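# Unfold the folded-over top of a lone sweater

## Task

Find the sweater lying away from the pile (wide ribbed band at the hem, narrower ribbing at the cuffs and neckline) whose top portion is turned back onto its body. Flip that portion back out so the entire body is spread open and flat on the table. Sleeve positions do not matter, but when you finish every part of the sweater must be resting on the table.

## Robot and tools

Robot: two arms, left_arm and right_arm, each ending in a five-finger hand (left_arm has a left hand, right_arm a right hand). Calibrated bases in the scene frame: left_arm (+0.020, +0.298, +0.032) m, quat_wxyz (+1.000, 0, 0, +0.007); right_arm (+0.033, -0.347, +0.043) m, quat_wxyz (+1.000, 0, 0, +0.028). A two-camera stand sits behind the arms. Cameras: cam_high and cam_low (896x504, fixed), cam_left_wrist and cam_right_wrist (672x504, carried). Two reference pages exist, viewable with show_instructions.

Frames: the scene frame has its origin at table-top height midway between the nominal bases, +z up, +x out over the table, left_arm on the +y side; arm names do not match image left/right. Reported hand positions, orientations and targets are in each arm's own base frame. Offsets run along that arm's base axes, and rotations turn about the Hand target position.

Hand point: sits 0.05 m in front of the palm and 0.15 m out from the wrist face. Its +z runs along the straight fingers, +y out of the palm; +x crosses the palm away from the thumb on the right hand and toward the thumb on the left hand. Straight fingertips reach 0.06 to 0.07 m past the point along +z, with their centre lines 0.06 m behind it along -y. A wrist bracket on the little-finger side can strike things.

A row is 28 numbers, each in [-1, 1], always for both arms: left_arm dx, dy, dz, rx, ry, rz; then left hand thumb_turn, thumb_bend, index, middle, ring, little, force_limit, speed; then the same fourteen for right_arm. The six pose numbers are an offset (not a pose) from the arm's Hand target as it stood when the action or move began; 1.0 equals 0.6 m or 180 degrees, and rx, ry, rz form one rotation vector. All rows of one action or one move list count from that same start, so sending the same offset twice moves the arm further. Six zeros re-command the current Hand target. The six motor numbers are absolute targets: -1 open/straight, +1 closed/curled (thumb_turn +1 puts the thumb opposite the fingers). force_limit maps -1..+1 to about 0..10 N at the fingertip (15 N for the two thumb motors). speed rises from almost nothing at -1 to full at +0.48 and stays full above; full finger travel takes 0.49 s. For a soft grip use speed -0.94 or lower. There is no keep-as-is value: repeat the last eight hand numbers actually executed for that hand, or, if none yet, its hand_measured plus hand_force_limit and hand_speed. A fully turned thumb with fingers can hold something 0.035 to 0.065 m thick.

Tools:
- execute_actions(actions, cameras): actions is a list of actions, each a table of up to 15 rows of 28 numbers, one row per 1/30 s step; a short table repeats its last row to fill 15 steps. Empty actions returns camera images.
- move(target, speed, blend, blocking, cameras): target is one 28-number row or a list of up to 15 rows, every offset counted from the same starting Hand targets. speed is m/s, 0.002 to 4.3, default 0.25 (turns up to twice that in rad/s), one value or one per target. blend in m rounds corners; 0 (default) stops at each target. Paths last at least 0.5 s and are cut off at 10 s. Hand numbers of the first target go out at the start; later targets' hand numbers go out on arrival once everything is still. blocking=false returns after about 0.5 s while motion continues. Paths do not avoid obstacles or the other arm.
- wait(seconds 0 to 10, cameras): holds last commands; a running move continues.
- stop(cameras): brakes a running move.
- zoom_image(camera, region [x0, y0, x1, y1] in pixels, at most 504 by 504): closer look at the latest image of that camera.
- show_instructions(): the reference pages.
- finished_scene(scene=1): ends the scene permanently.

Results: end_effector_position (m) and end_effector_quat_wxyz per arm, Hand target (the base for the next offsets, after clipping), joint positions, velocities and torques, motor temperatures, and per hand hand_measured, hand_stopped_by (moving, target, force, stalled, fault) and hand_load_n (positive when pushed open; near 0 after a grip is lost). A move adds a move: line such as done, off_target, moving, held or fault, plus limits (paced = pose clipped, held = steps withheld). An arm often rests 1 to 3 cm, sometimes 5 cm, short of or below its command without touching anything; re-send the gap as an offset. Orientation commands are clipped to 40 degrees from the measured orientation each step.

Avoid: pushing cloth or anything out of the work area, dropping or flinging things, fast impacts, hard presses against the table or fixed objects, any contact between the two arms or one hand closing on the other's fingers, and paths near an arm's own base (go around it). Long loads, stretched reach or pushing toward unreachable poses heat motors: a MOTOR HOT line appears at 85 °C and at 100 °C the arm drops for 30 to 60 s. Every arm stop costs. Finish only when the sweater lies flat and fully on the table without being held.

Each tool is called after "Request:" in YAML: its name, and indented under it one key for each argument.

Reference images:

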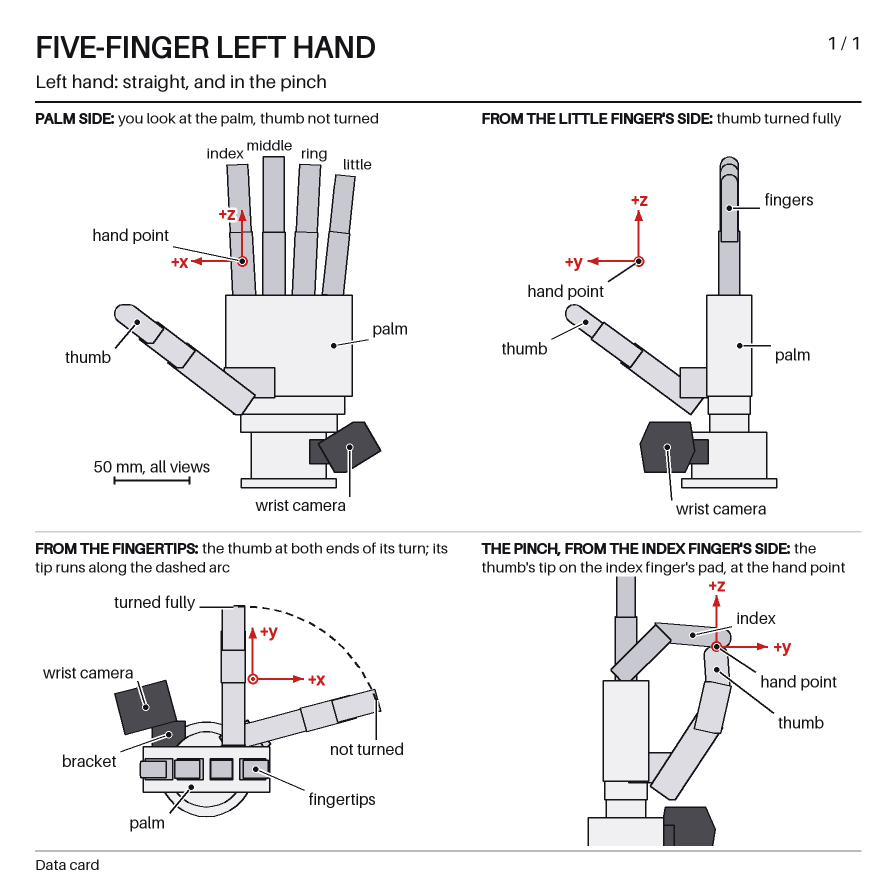

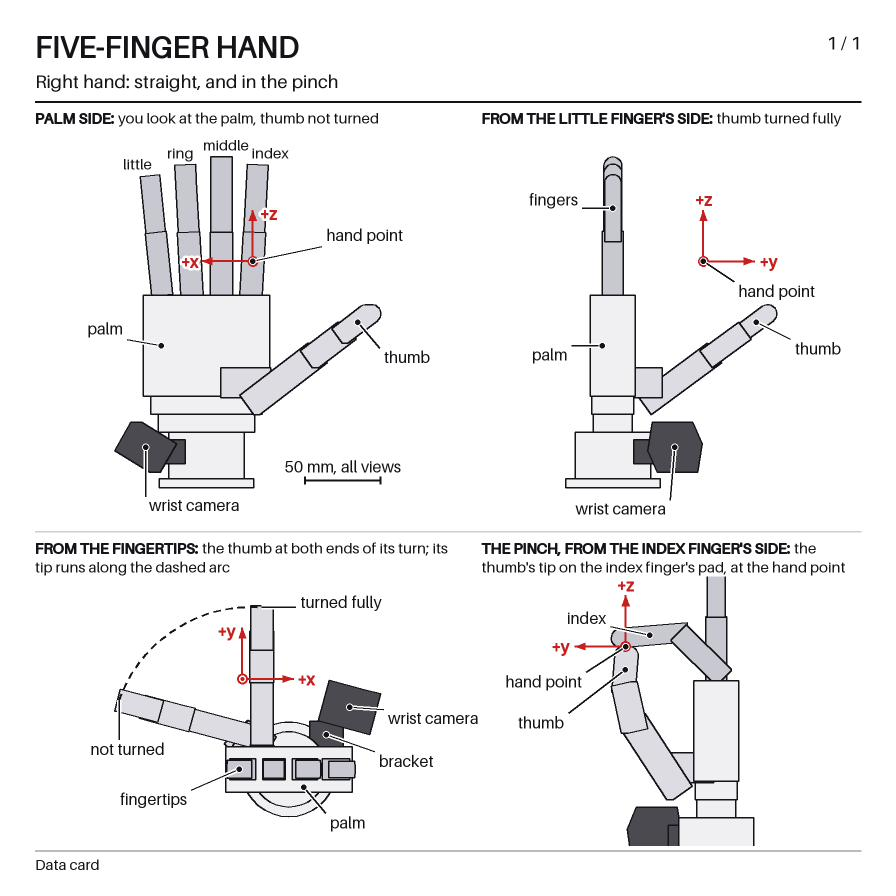

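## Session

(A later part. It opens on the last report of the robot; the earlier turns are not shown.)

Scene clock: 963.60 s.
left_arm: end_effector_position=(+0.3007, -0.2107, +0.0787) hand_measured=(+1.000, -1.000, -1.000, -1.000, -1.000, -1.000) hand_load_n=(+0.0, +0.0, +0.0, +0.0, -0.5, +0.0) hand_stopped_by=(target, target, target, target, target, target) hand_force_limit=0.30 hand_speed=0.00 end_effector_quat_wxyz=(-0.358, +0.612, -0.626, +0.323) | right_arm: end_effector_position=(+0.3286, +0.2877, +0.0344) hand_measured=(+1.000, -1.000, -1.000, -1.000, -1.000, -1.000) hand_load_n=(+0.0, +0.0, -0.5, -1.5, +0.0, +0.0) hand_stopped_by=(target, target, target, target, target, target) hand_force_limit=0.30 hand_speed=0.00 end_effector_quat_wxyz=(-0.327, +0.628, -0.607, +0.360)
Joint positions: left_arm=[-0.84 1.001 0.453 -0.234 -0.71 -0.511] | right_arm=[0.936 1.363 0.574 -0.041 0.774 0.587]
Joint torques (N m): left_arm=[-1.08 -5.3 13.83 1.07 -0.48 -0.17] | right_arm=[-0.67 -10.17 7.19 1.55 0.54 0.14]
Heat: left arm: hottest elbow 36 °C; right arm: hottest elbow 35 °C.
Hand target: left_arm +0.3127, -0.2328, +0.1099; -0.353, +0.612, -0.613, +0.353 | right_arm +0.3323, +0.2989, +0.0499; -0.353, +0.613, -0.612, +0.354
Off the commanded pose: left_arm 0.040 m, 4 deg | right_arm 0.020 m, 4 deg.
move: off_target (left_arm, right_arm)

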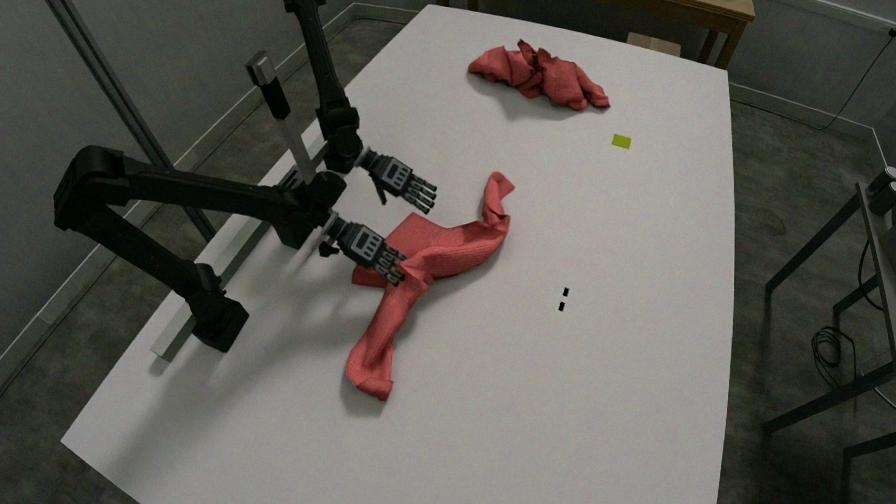

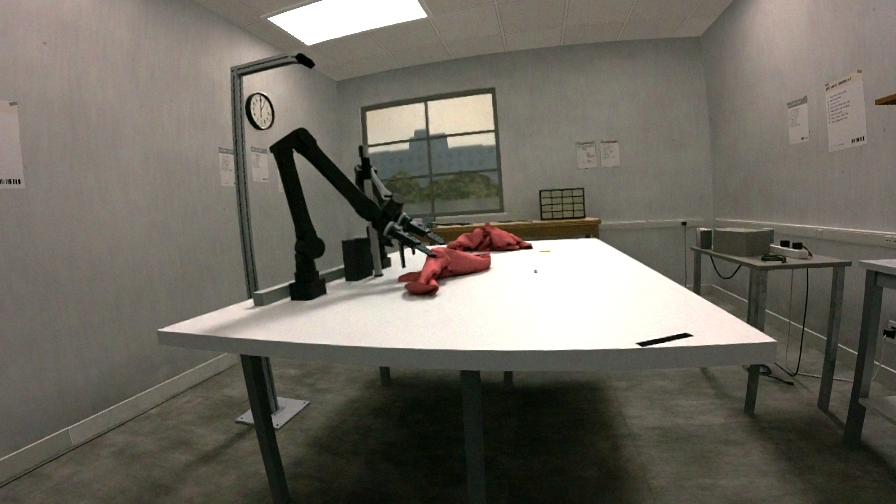

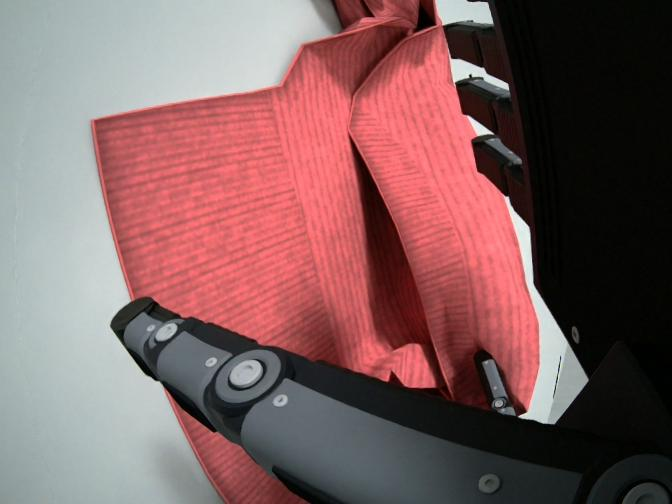

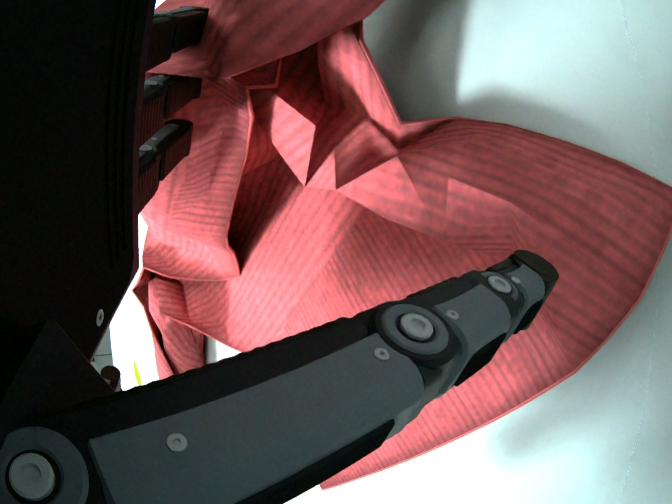

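Request:
move:
  target: [0,0,0,0,0,0,1,-1,-1,-1,-1,-1,0.3,0.0,-0.15,0,0.1,0,0,0,1,-1,-1,-1,-1,-1,0.3,0.0]
  speed: 0.12
  cameras: ["cam_high","cam_low","cam_left_wrist","cam_right_wrist"]

Request:
zoom_image:
  camera: "cam_high"
  region: [320, 170, 540, 390]

Scene clock: 979.17 s.
left_arm: end_effector_position=(+0.3007, -0.2107, +0.0787) hand_measured=(+1.000, -1.000, -1.000, -1.000, -1.000, -1.000) hand_load_n=(+0.0, +0.0, +0.0, +0.0, +0.0, +0.0) hand_stopped_by=(target, target, target, target, target, target) hand_force_limit=0.30 hand_speed=0.00 end_effector_quat_wxyz=(-0.358, +0.612, -0.626, +0.323) | right_arm: end_effector_position=(+0.2360, +0.2775, +0.0810) hand_measured=(+1.000, -1.000, -1.000, -1.000, -1.000, -1.000) hand_load_n=(+0.0, +0.0, -0.5, -1.5, +0.0, +0.0) hand_stopped_by=(target, target, target, target, target, target) hand_force_limit=0.30 hand_speed=0.00 end_effector_quat_wxyz=(-0.324, +0.632, -0.603, +0.365)
Joint positions: left_arm=[-0.84 1.001 0.453 -0.234 -0.71 -0.511] | right_arm=[1.192 1.112 0.564 -0.524 0.931 0.891]
Joint torques (N m): left_arm=[-1.08 -5.19 13.79 1.05 -0.5 -0.18] | right_arm=[0.03 -7 11.25 0.39 1.01 0.14]
Heat: left arm: hottest elbow 37 °C; right arm: hottest elbow 36 °C.
Hand target: left_arm +0.3127, -0.2328, +0.1099; -0.353, +0.612, -0.613, +0.353 | right_arm +0.2423, +0.2988, +0.1099; -0.353, +0.613, -0.612, +0.354
Off the commanded pose: left_arm 0.040 m, 4 deg | right_arm 0.037 m, 4 deg.
move: off_target (left_arm, right_arm)

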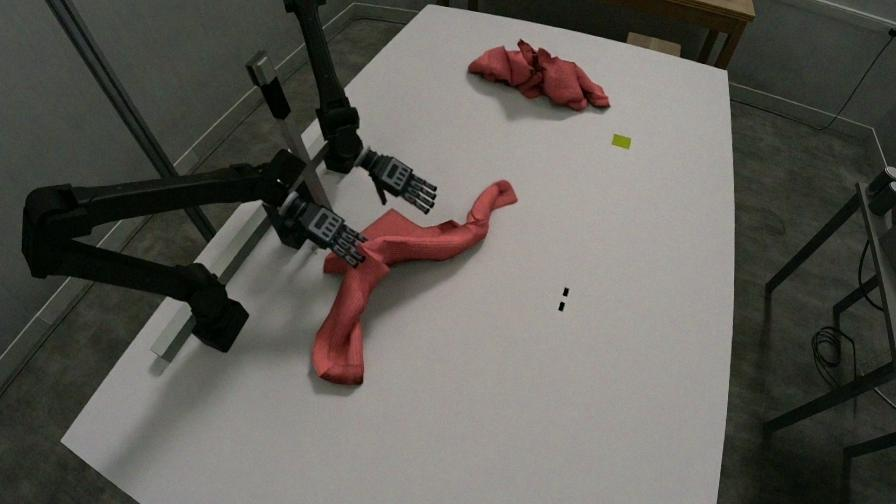

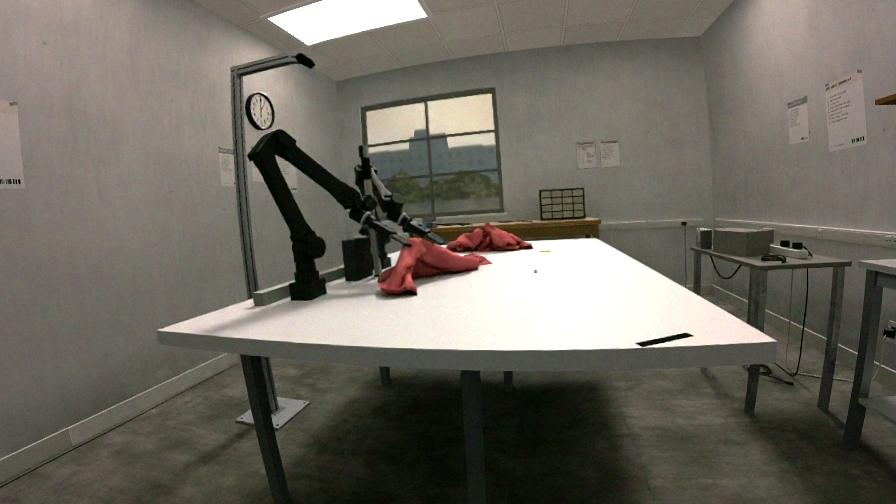

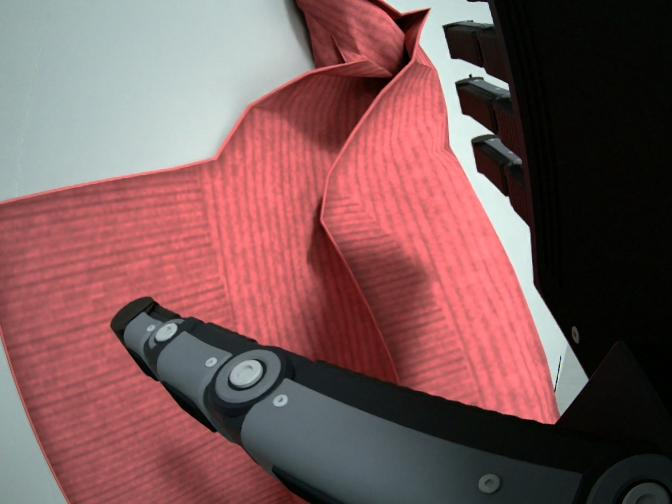

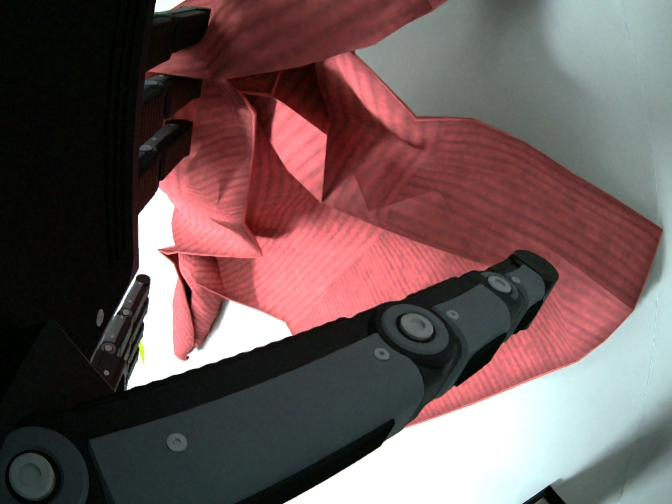

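Scaled by 2.291.

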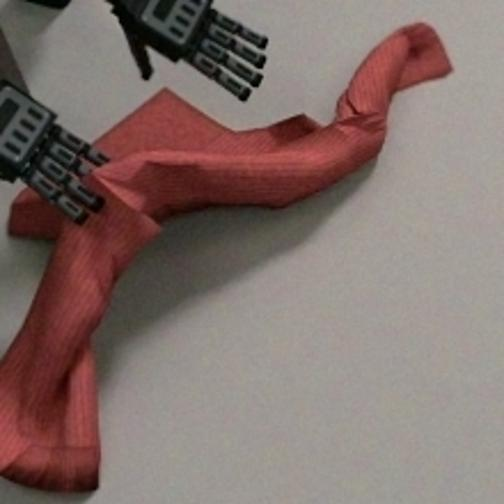

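Request:
move:
  target: [0,0,0,0,0,0,1,-1,-1,-1,-1,-1,0.3,0.0,0,0,0,0,0,0,1,-1,-1,-1,0.2,0.2,0.3,0.0]
  speed: 0.12
  cameras: ["cam_high","cam_low","cam_right_wrist"]

Request:
zoom_image:
  camera: "cam_right_wrist"
  region: [130, 0, 430, 300]

Request:
zoom_image:
  camera: "cam_low"
  region: [350, 200, 490, 320]

Scene clock: 987.97 s.
left_arm: end_effector_position=(+0.3007, -0.2107, +0.0787) hand_measured=(+1.000, -1.000, -1.000, -1.000, -1.000, -1.000) hand_load_n=(+0.0, +0.0, +0.0, +0.0, +0.0, +0.0) hand_stopped_by=(target, target, target, target, target, target) hand_force_limit=0.30 hand_speed=0.00 end_effector_quat_wxyz=(-0.358, +0.612, -0.626, +0.323) | right_arm: end_effector_position=(+0.2373, +0.2786, +0.0838) hand_measured=(+1.000, -1.000, -1.000, -1.000, +0.200, +0.200) hand_load_n=(+0.0, +0.0, +0.0, -0.5, +0.0, +0.0) hand_stopped_by=(target, target, target, target, target, target) hand_force_limit=0.30 hand_speed=0.00 end_effector_quat_wxyz=(-0.326, +0.628, -0.604, +0.366)
Joint positions: left_arm=[-0.84 1.001 0.453 -0.234 -0.71 -0.511] | right_arm=[1.193 1.11 0.568 -0.525 0.937 0.895]
Joint torques (N m): left_arm=[-1.08 -5.3 13.76 1.06 -0.49 -0.17] | right_arm=[-1.03 -6.59 10.88 0.39 0.73 0.16]
Heat: left arm: hottest elbow 38 °C; right arm: hottest elbow 37 °C.
Hand target: left_arm +0.3127, -0.2328, +0.1099; -0.353, +0.612, -0.613, +0.353 | right_arm +0.2423, +0.2988, +0.1098; -0.353, +0.613, -0.612, +0.354
Off the commanded pose: left_arm 0.040 m, 4 deg | right_arm 0.033 m, 4 deg.
move: off_target (left_arm, right_arm)
Images, in order (width x height): cam_high 896x504, cam_low 896x504, cam_right_wrist 672x504.

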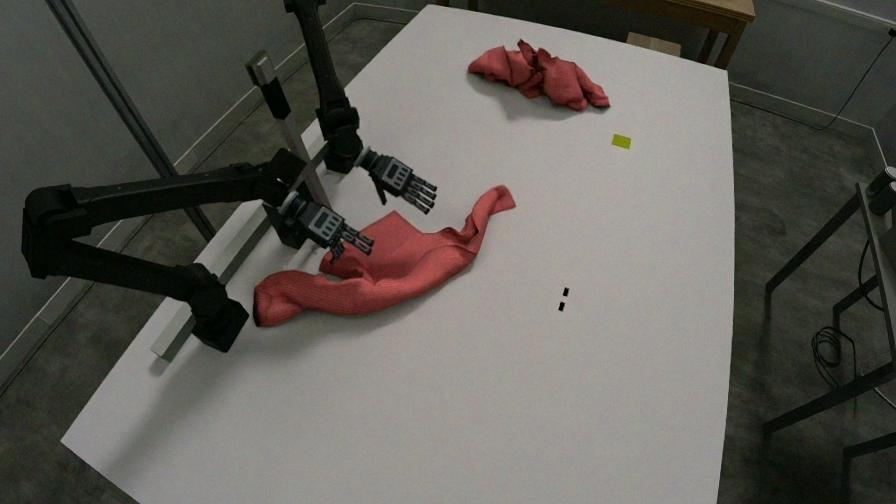

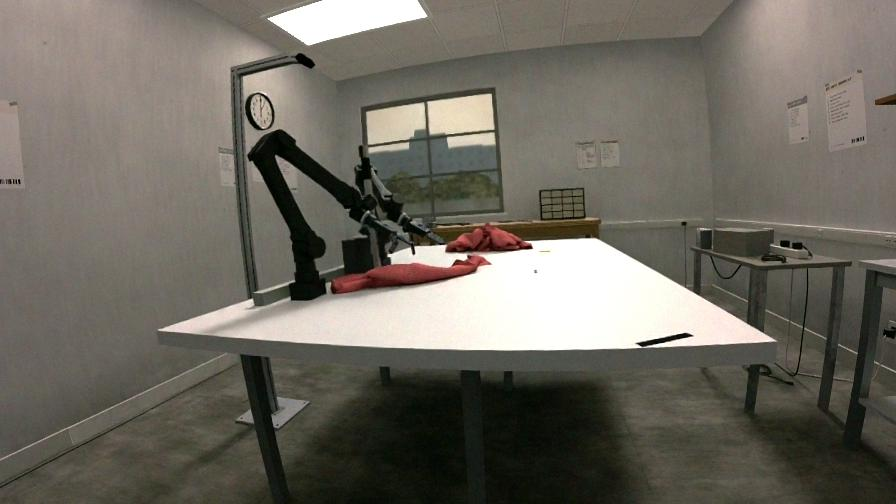

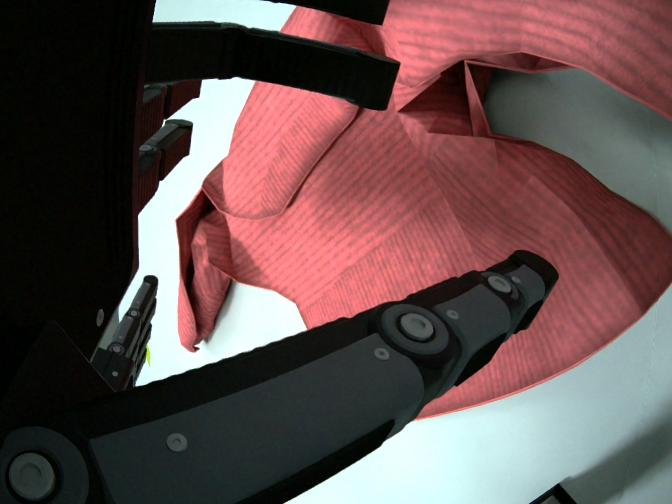

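Scaled by 1.680 from the camera's 672x504 image, which has a finer 960x720 frame.

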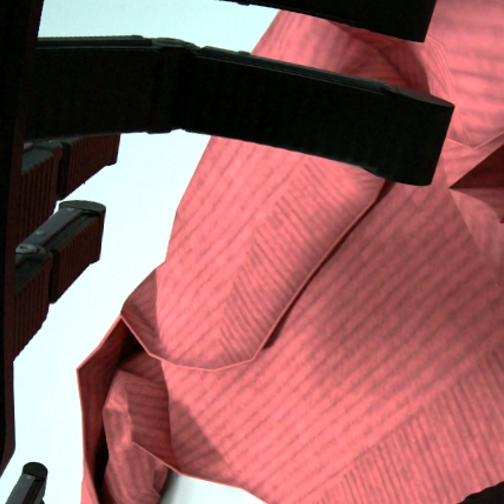

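Scaled by 3.600.

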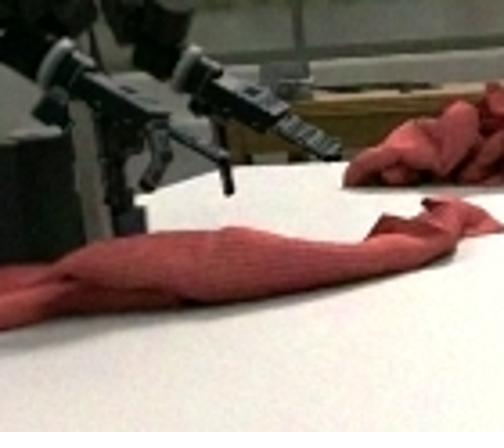

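Request:
move:
  target:
    - [-0.05,0.03,0.2,0,0,0,-1,-1,-1,-1,-1,-1,0.3,0.0,-0.02,-0.03,0.2,0,0,0,-1,-1,-1,-1,-1,-1,0.3,0.0]
    - [-0.1545,0.155,0.283,0.0086,0.0658,-0.0827,-1,-1,-1,-1,-1,-1,0.3,0.0,-0.037,-0.281,0.284,-0.0083,0.0661,0.083,-1,-1,-1,-1,-1,-1,0.3,0.0]
  speed: 0.3
  cameras: ["cam_high","cam_low","cam_left_wrist","cam_right_wrist"]

Request:
zoom_image:
  camera: "cam_high"
  region: [240, 170, 530, 360]

Scene clock: 1002.33 s.
left_arm: end_effector_position=(+0.2122, -0.1400, +0.2459) hand_measured=(-1.000, -1.000, -1.000, -1.000, -1.000, -1.000) hand_load_n=(+0.0, +0.0, +0.0, +0.0, +0.0, +0.0) hand_stopped_by=(target, target, target, target, target, target) hand_force_limit=0.30 hand_speed=0.00 end_effector_quat_wxyz=(+0.237, -0.558, +0.736, -0.301) | right_arm: end_effector_position=(+0.2143, +0.1305, +0.2545) hand_measured=(-1.000, -1.000, -1.000, -1.000, -1.000, -1.000) hand_load_n=(+0.0, +0.0, -0.5, +0.0, +0.0, +0.0) hand_stopped_by=(target, target, target, target, target, target) hand_force_limit=0.30 hand_speed=0.00 end_effector_quat_wxyz=(-0.309, +0.730, -0.562, +0.238)
Joint positions: left_arm=[-0.595 0.549 0.797 -1.063 -0.238 -0.227] | right_arm=[0.538 0.529 0.808 -1.068 0.199 0.197]
Joint torques (N m): left_arm=[1.08 0.26 15.72 1.17 -0.11 0.04] | right_arm=[-2.26 1.67 13.08 0.92 -0.03 -0.12]
Heat: left arm: hottest elbow 40 °C; right arm: hottest elbow 38 °C.
Hand target: left_arm +0.2199, -0.1398, +0.2796; +0.248, -0.556, +0.725, -0.323 | right_arm +0.2201, +0.1302, +0.2803; -0.323, +0.725, -0.556, +0.247
Off the commanded pose: left_arm 0.035 m, 3 deg | right_arm 0.026 m, 2 deg.
move: off_target (left_arm, right_arm)

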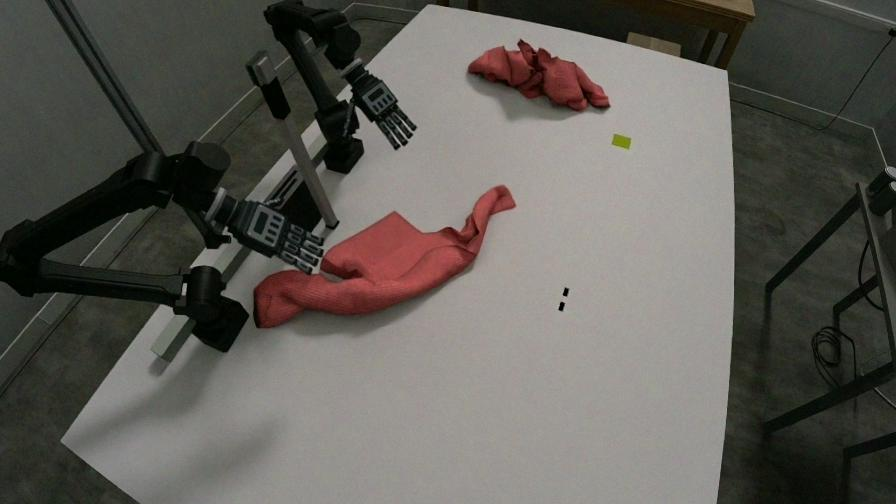

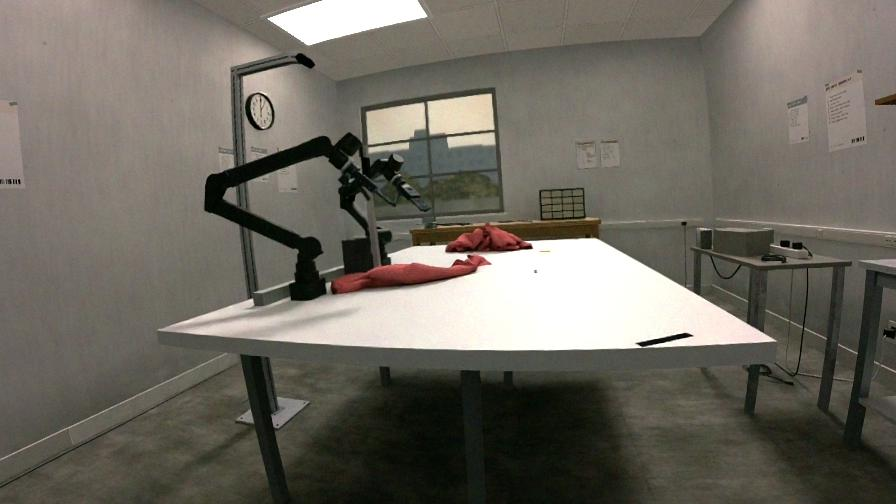

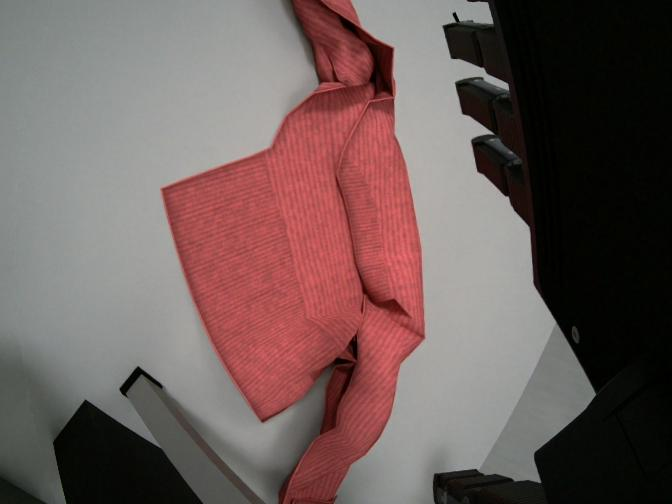

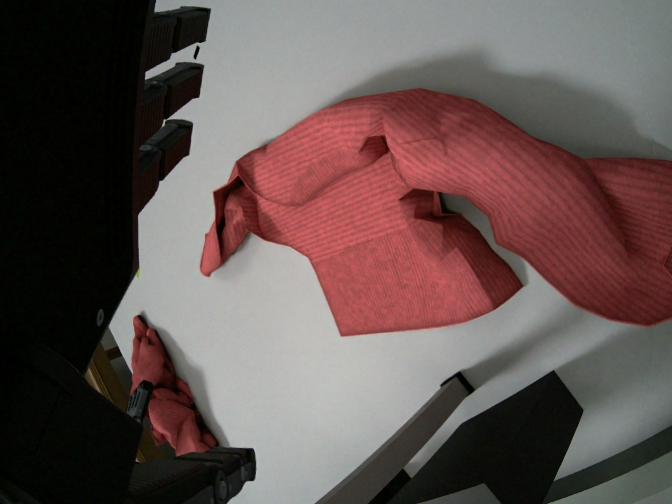

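Scaled by 1.738.

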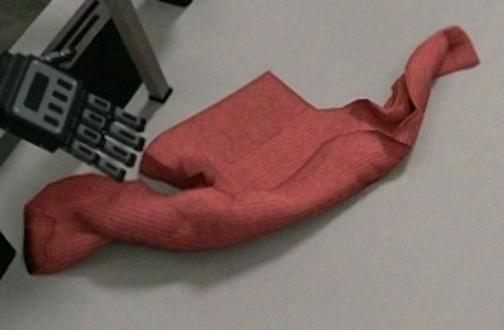

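Request:
execute_actions:
  actions: []
  cameras: ["all"]

Scene clock: 1024.67 s.
left_arm: end_effector_position=(+0.2122, -0.1400, +0.2459) hand_measured=(-1.000, -1.000, -1.000, -1.000, -1.000, -1.000) hand_load_n=(+0.0, -0.5, +0.0, -0.5, +0.0, +0.0) hand_stopped_by=(target, target, target, target, target, target) hand_force_limit=0.30 hand_speed=0.00 end_effector_quat_wxyz=(+0.237, -0.558, +0.736, -0.301) | right_arm: end_effector_position=(+0.2143, +0.1305, +0.2545) hand_measured=(-1.000, -1.000, -1.000, -1.000, -1.000, -1.000) hand_load_n=(+0.0, +0.0, +0.0, +0.0, +0.0, -0.5) hand_stopped_by=(target, target, target, target, target, target) hand_force_limit=0.30 hand_speed=0.00 end_effector_quat_wxyz=(-0.309, +0.730, -0.561, +0.238)
Joint positions: left_arm=[-0.595 0.549 0.797 -1.063 -0.238 -0.227] | right_arm=[0.538 0.529 0.808 -1.068 0.199 0.196]
Joint velocities: within noise
Joint torques (N m): left_arm=[1.08 0.21 15.72 1.17 -0.1 0.04] | right_arm=[-2.2 1.61 12.88 0.58 0.05 -0.11]
Motor temperatures (°C): left_arm=[24 23 46 27 23 21] | right_arm=[26 25 39 26 21 24]
Heat: left arm: hottest elbow 46 °C; right arm: hottest elbow 39 °C.
Hand target: left_arm +0.2199, -0.1398, +0.2796; +0.248, -0.556, +0.725, -0.323 | right_arm +0.2201, +0.1302, +0.2803; -0.323, +0.725, -0.556, +0.247
Off the commanded pose: left_arm 0.035 m, 3 deg | right_arm 0.026 m, 2 deg.

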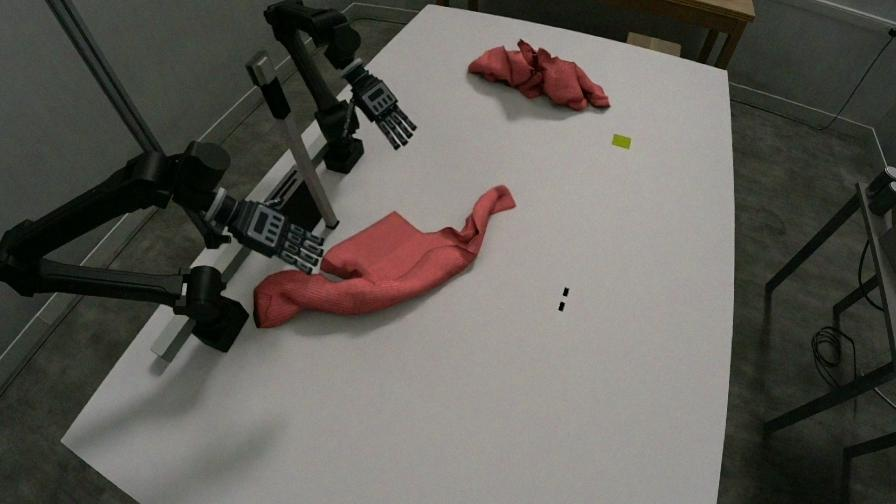

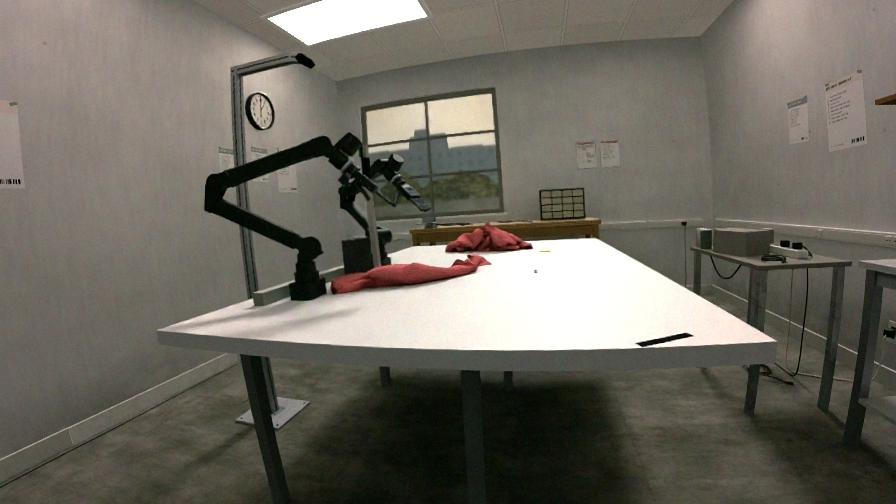

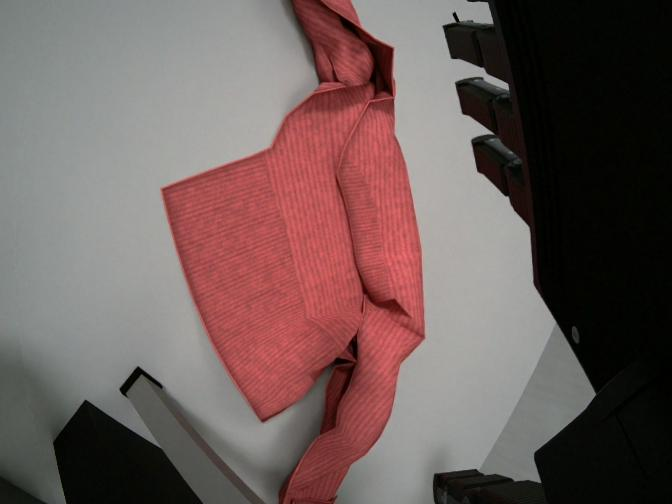

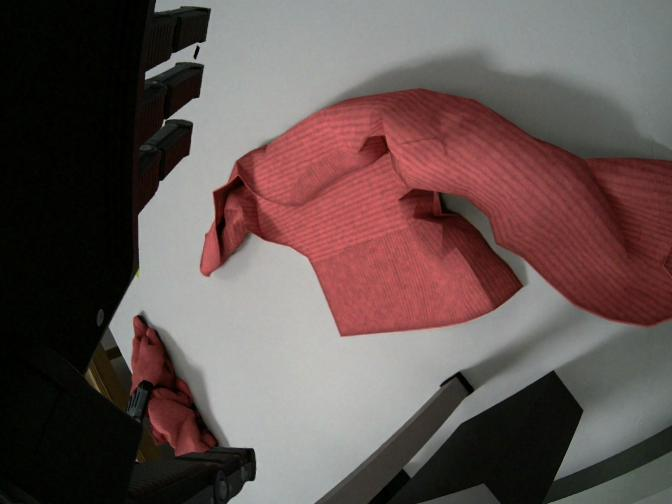

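Request:
zoom_image:
  camera: "cam_left_wrist"
  region: [140, 0, 500, 504]

Request:
zoom_image:
  camera: "cam_high"
  region: [240, 170, 540, 345]

Request:
zoom_image:
  camera: "cam_right_wrist"
  region: [180, 60, 672, 360]

Scaled by 1.000.

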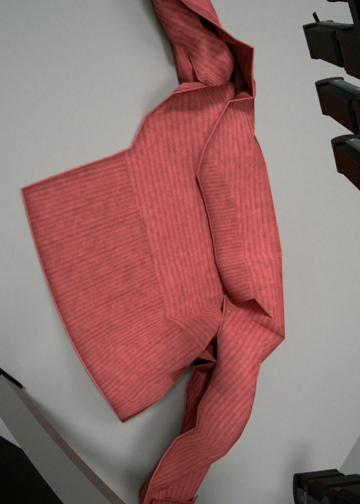

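Scaled by 1.680.

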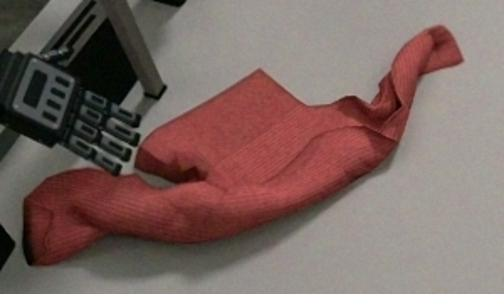

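Scaled by 1.024 from the camera's 672x504 image, which has a finer 960x720 frame.

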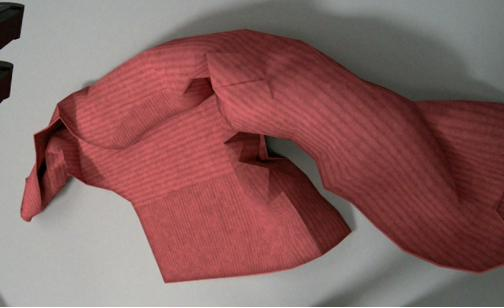

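Request:
move:
  target:
    - [0.2,-0.1,-0.1,0,0,-0.0833,1,-1,-0.5,-0.5,1,1,0.3,0.0,0.1,0.08,-0.1,0,0,-0.1667,1,-1,-0.5,-0.5,1,1,0.3,0.0]
    - [0.400,-0.174,-0.303,0,0,-0.0833,1,-1,-0.5,-0.5,1,1,0.3,0.0,0.2,0.163,-0.322,0,0,-0.1667,1,-1,-0.5,-0.5,1,1,0.3,0.0]
  blend: [0.03,0]
  cameras: ["all"]

Scene clock: 1173.00 s.
left_arm: end_effector_position=(+0.4311, -0.2385, +0.0800) hand_measured=(+1.000, -1.000, -0.500, -0.500, +1.000, +1.000) hand_load_n=(+0.0, +0.0, +0.0, +0.0, +0.0, +0.5) hand_stopped_by=(target, target, target, target, target, target) hand_force_limit=0.30 hand_speed=0.00 end_effector_quat_wxyz=(+0.187, -0.462, +0.799, -0.335) | right_arm: end_effector_position=(+0.3328, +0.2251, +0.0860) hand_measured=(+1.000, -1.000, -0.500, -0.500, +1.000, +1.000) hand_load_n=(+0.5, +0.0, +0.0, +0.0, +0.0, +0.0) hand_stopped_by=(target, target, target, target, target, target) hand_force_limit=0.30 hand_speed=0.00 end_effector_quat_wxyz=(+0.243, -0.562, +0.721, -0.323)
Joint positions: left_arm=[-0.417 1.399 0.837 -0.224 0.086 0.07] | right_arm=[0.781 1.194 0.699 -0.572 0.695 0.841]
Joint torques (N m): left_arm=[0.91 -8.82 13.64 2.09 0.04 0.04] | right_arm=[-1.26 -5.19 8.55 1.62 0.38 0.05]
Motor temperatures (°C): left_arm=[24 23 57 27 23 21] | right_arm=[26 24 43 26 21 24]
Heat: left arm: hottest elbow 57 °C; right arm: hottest elbow 43 °C.
Hand target: left_arm +0.4600, -0.2440, +0.0980; +0.204, -0.457, +0.791, -0.352 | right_arm +0.3400, +0.2280, +0.0870; +0.248, -0.556, +0.725, -0.323
Off the commanded pose: left_arm 0.034 m, 3 deg | right_arm 0.008 m, 1 deg.
move: off_target (left_arm)

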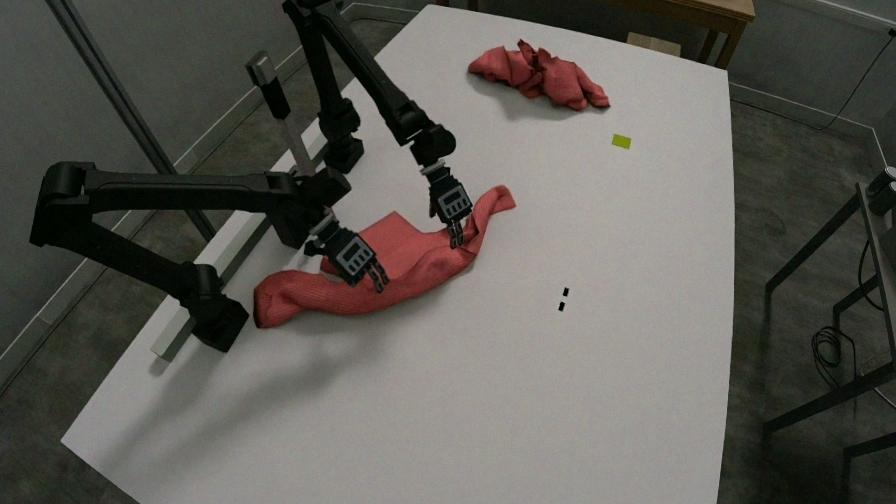

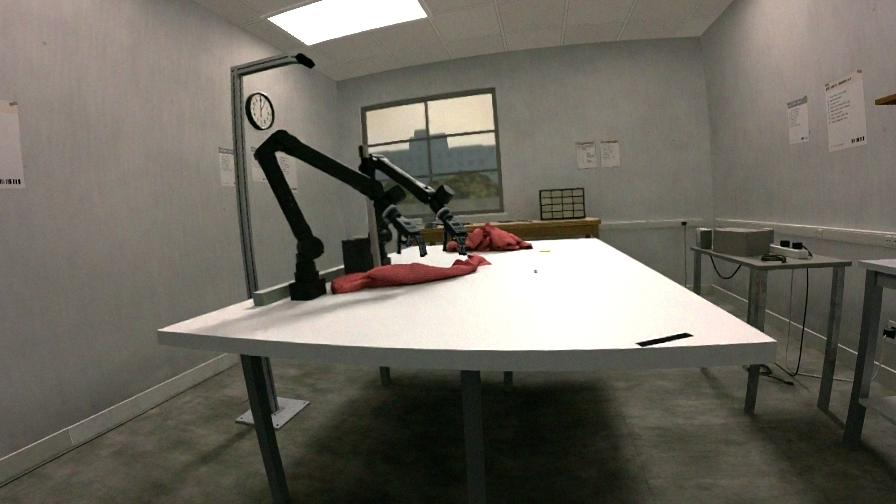

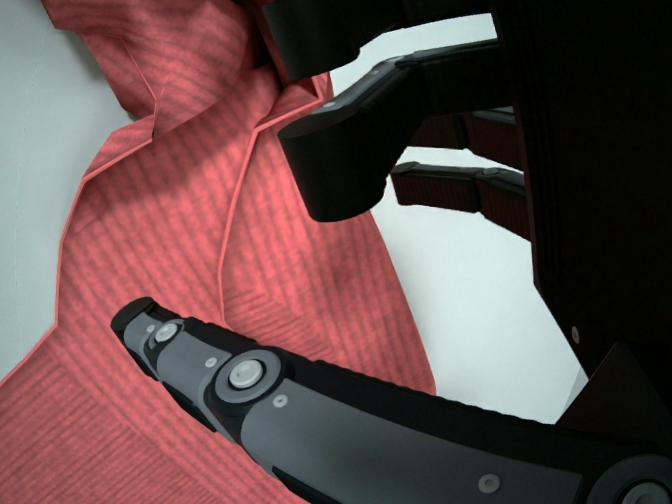

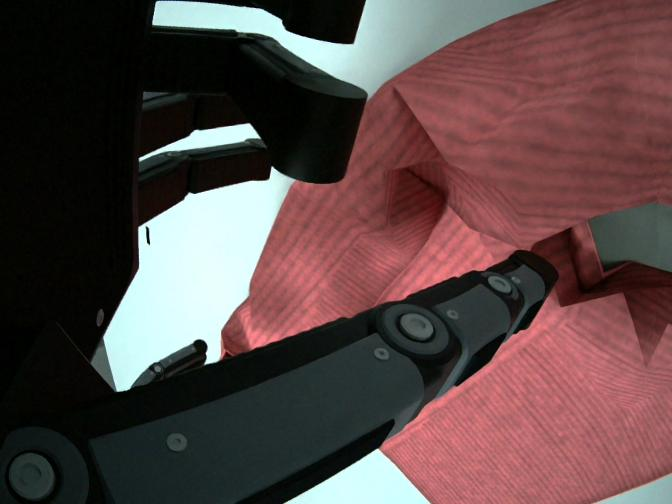

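Request:
zoom_image:
  camera: "cam_right_wrist"
  region: [220, 60, 672, 400]

Request:
zoom_image:
  camera: "cam_left_wrist"
  region: [0, 0, 504, 420]

Request:
zoom_image:
  camera: "cam_high"
  region: [290, 170, 530, 330]

Scaled by 1.115 from the camera's 672x504 image, which has a finer 960x720 frame.

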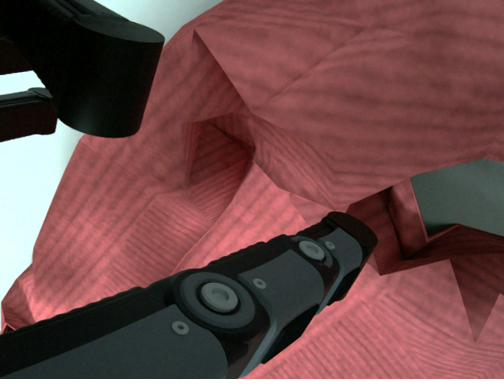

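Scaled by 1.000.

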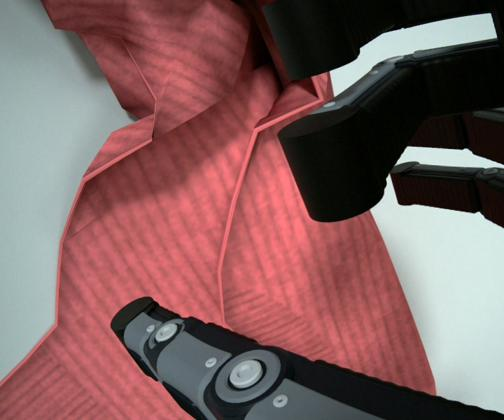

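Scaled by 2.100.

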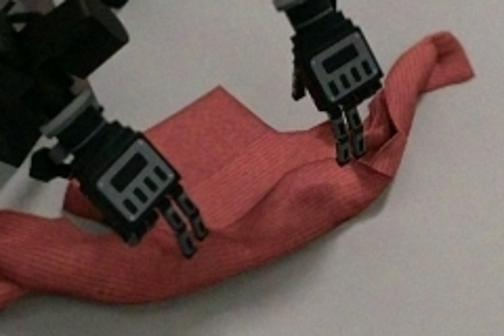

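Request:
move:
  target: [0.024,-0.039,-0.0467,0,0,0,1,-1,-0.5,-0.5,1,1,0.3,0.0,0.0475,0.0417,-0.0667,0,0,0,1,-1,-0.5,-0.5,1,1,0.3,0.0]
  speed: 0.15
  cameras: ["cam_left_wrist", "cam_right_wrist", "cam_high"]

Scene clock: 1256.10 s.
left_arm: end_effector_position=(+0.4515, -0.2481, +0.0530) hand_measured=(+1.000, -1.000, -0.500, -0.500, +1.000, +1.000) hand_load_n=(+0.0, +0.0, +0.0, +0.0, +0.5, +0.0) hand_stopped_by=(target, target, target, target, target, target) hand_force_limit=0.30 hand_speed=0.00 end_effector_quat_wxyz=(+0.194, -0.464, +0.798, -0.332) | right_arm: end_effector_position=(+0.3503, +0.2407, +0.0347) hand_measured=(+1.000, -1.000, -0.500, -0.500, +1.000, +1.000) hand_load_n=(+0.0, +0.0, +0.0, +0.0, +0.0, +0.0) hand_stopped_by=(target, target, target, target, target, target) hand_force_limit=0.30 hand_speed=0.00 end_effector_quat_wxyz=(+0.230, -0.567, +0.722, -0.324)
Joint positions: left_arm=[-0.425 1.5 0.86 -0.145 0.064 0.066] | right_arm=[0.777 1.368 0.699 -0.424 0.692 0.841]
Joint torques (N m): left_arm=[-1.14 -9.99 13.22 2.1 -0.11 -0.18] | right_arm=[-0.97 -7.06 9.96 1.26 0.42 -0.02]
Motor temperatures (°C): left_arm=[24 23 55 27 23 21] | right_arm=[26 25 39 25 21 24]
Heat: left arm: hottest elbow 55 °C; right arm: hottest elbow 39 °C.
Hand target: left_arm +0.4743, -0.2675, +0.0699; +0.204, -0.457, +0.791, -0.353 | right_arm +0.3685, +0.2529, +0.0470; +0.248, -0.556, +0.725, -0.323
Off the commanded pose: left_arm 0.034 m, 3 deg | right_arm 0.025 m, 2 deg.
move: off_target (left_arm, right_arm)
Images, in order (width x height): cam_high 896x504, cam_left_wrist 672x504, cam_right_wrist 672x504.

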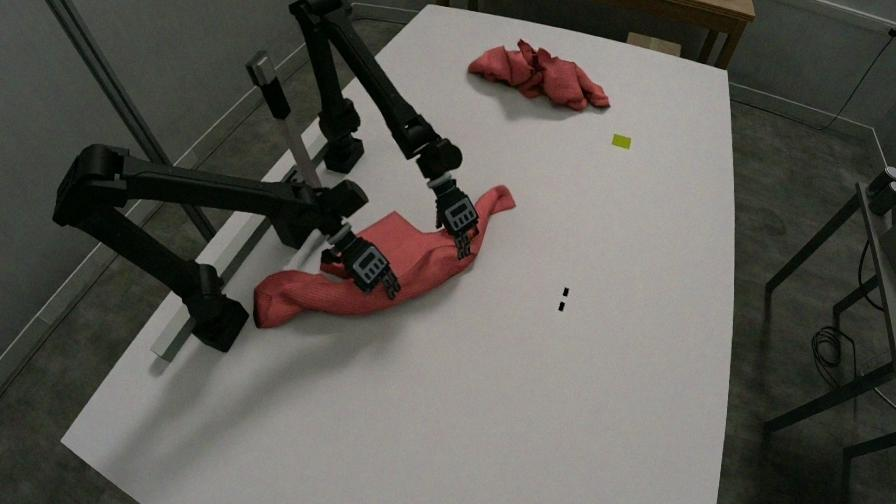

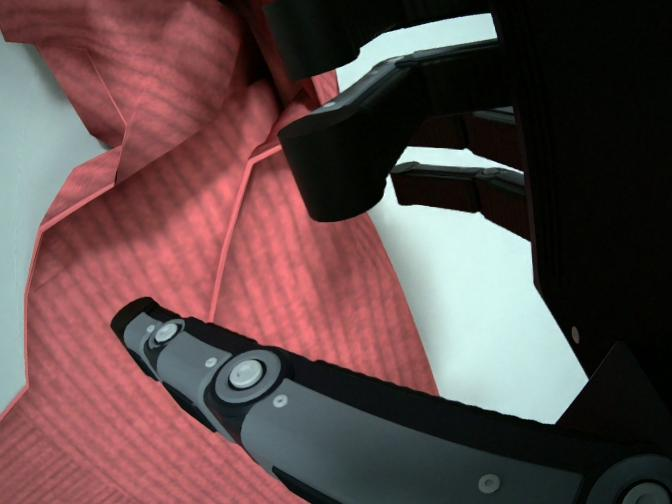

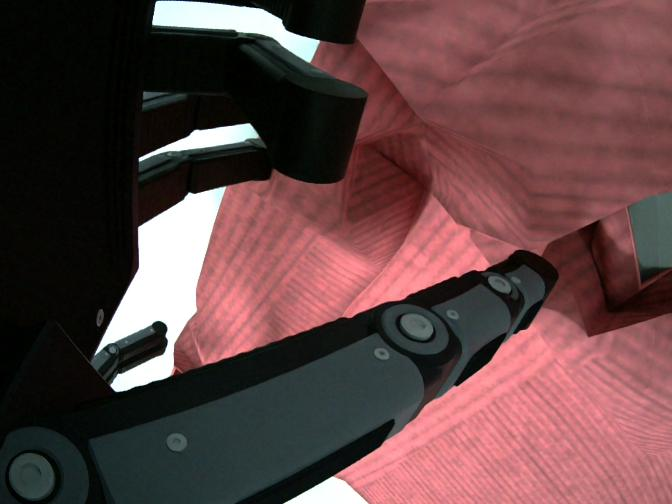

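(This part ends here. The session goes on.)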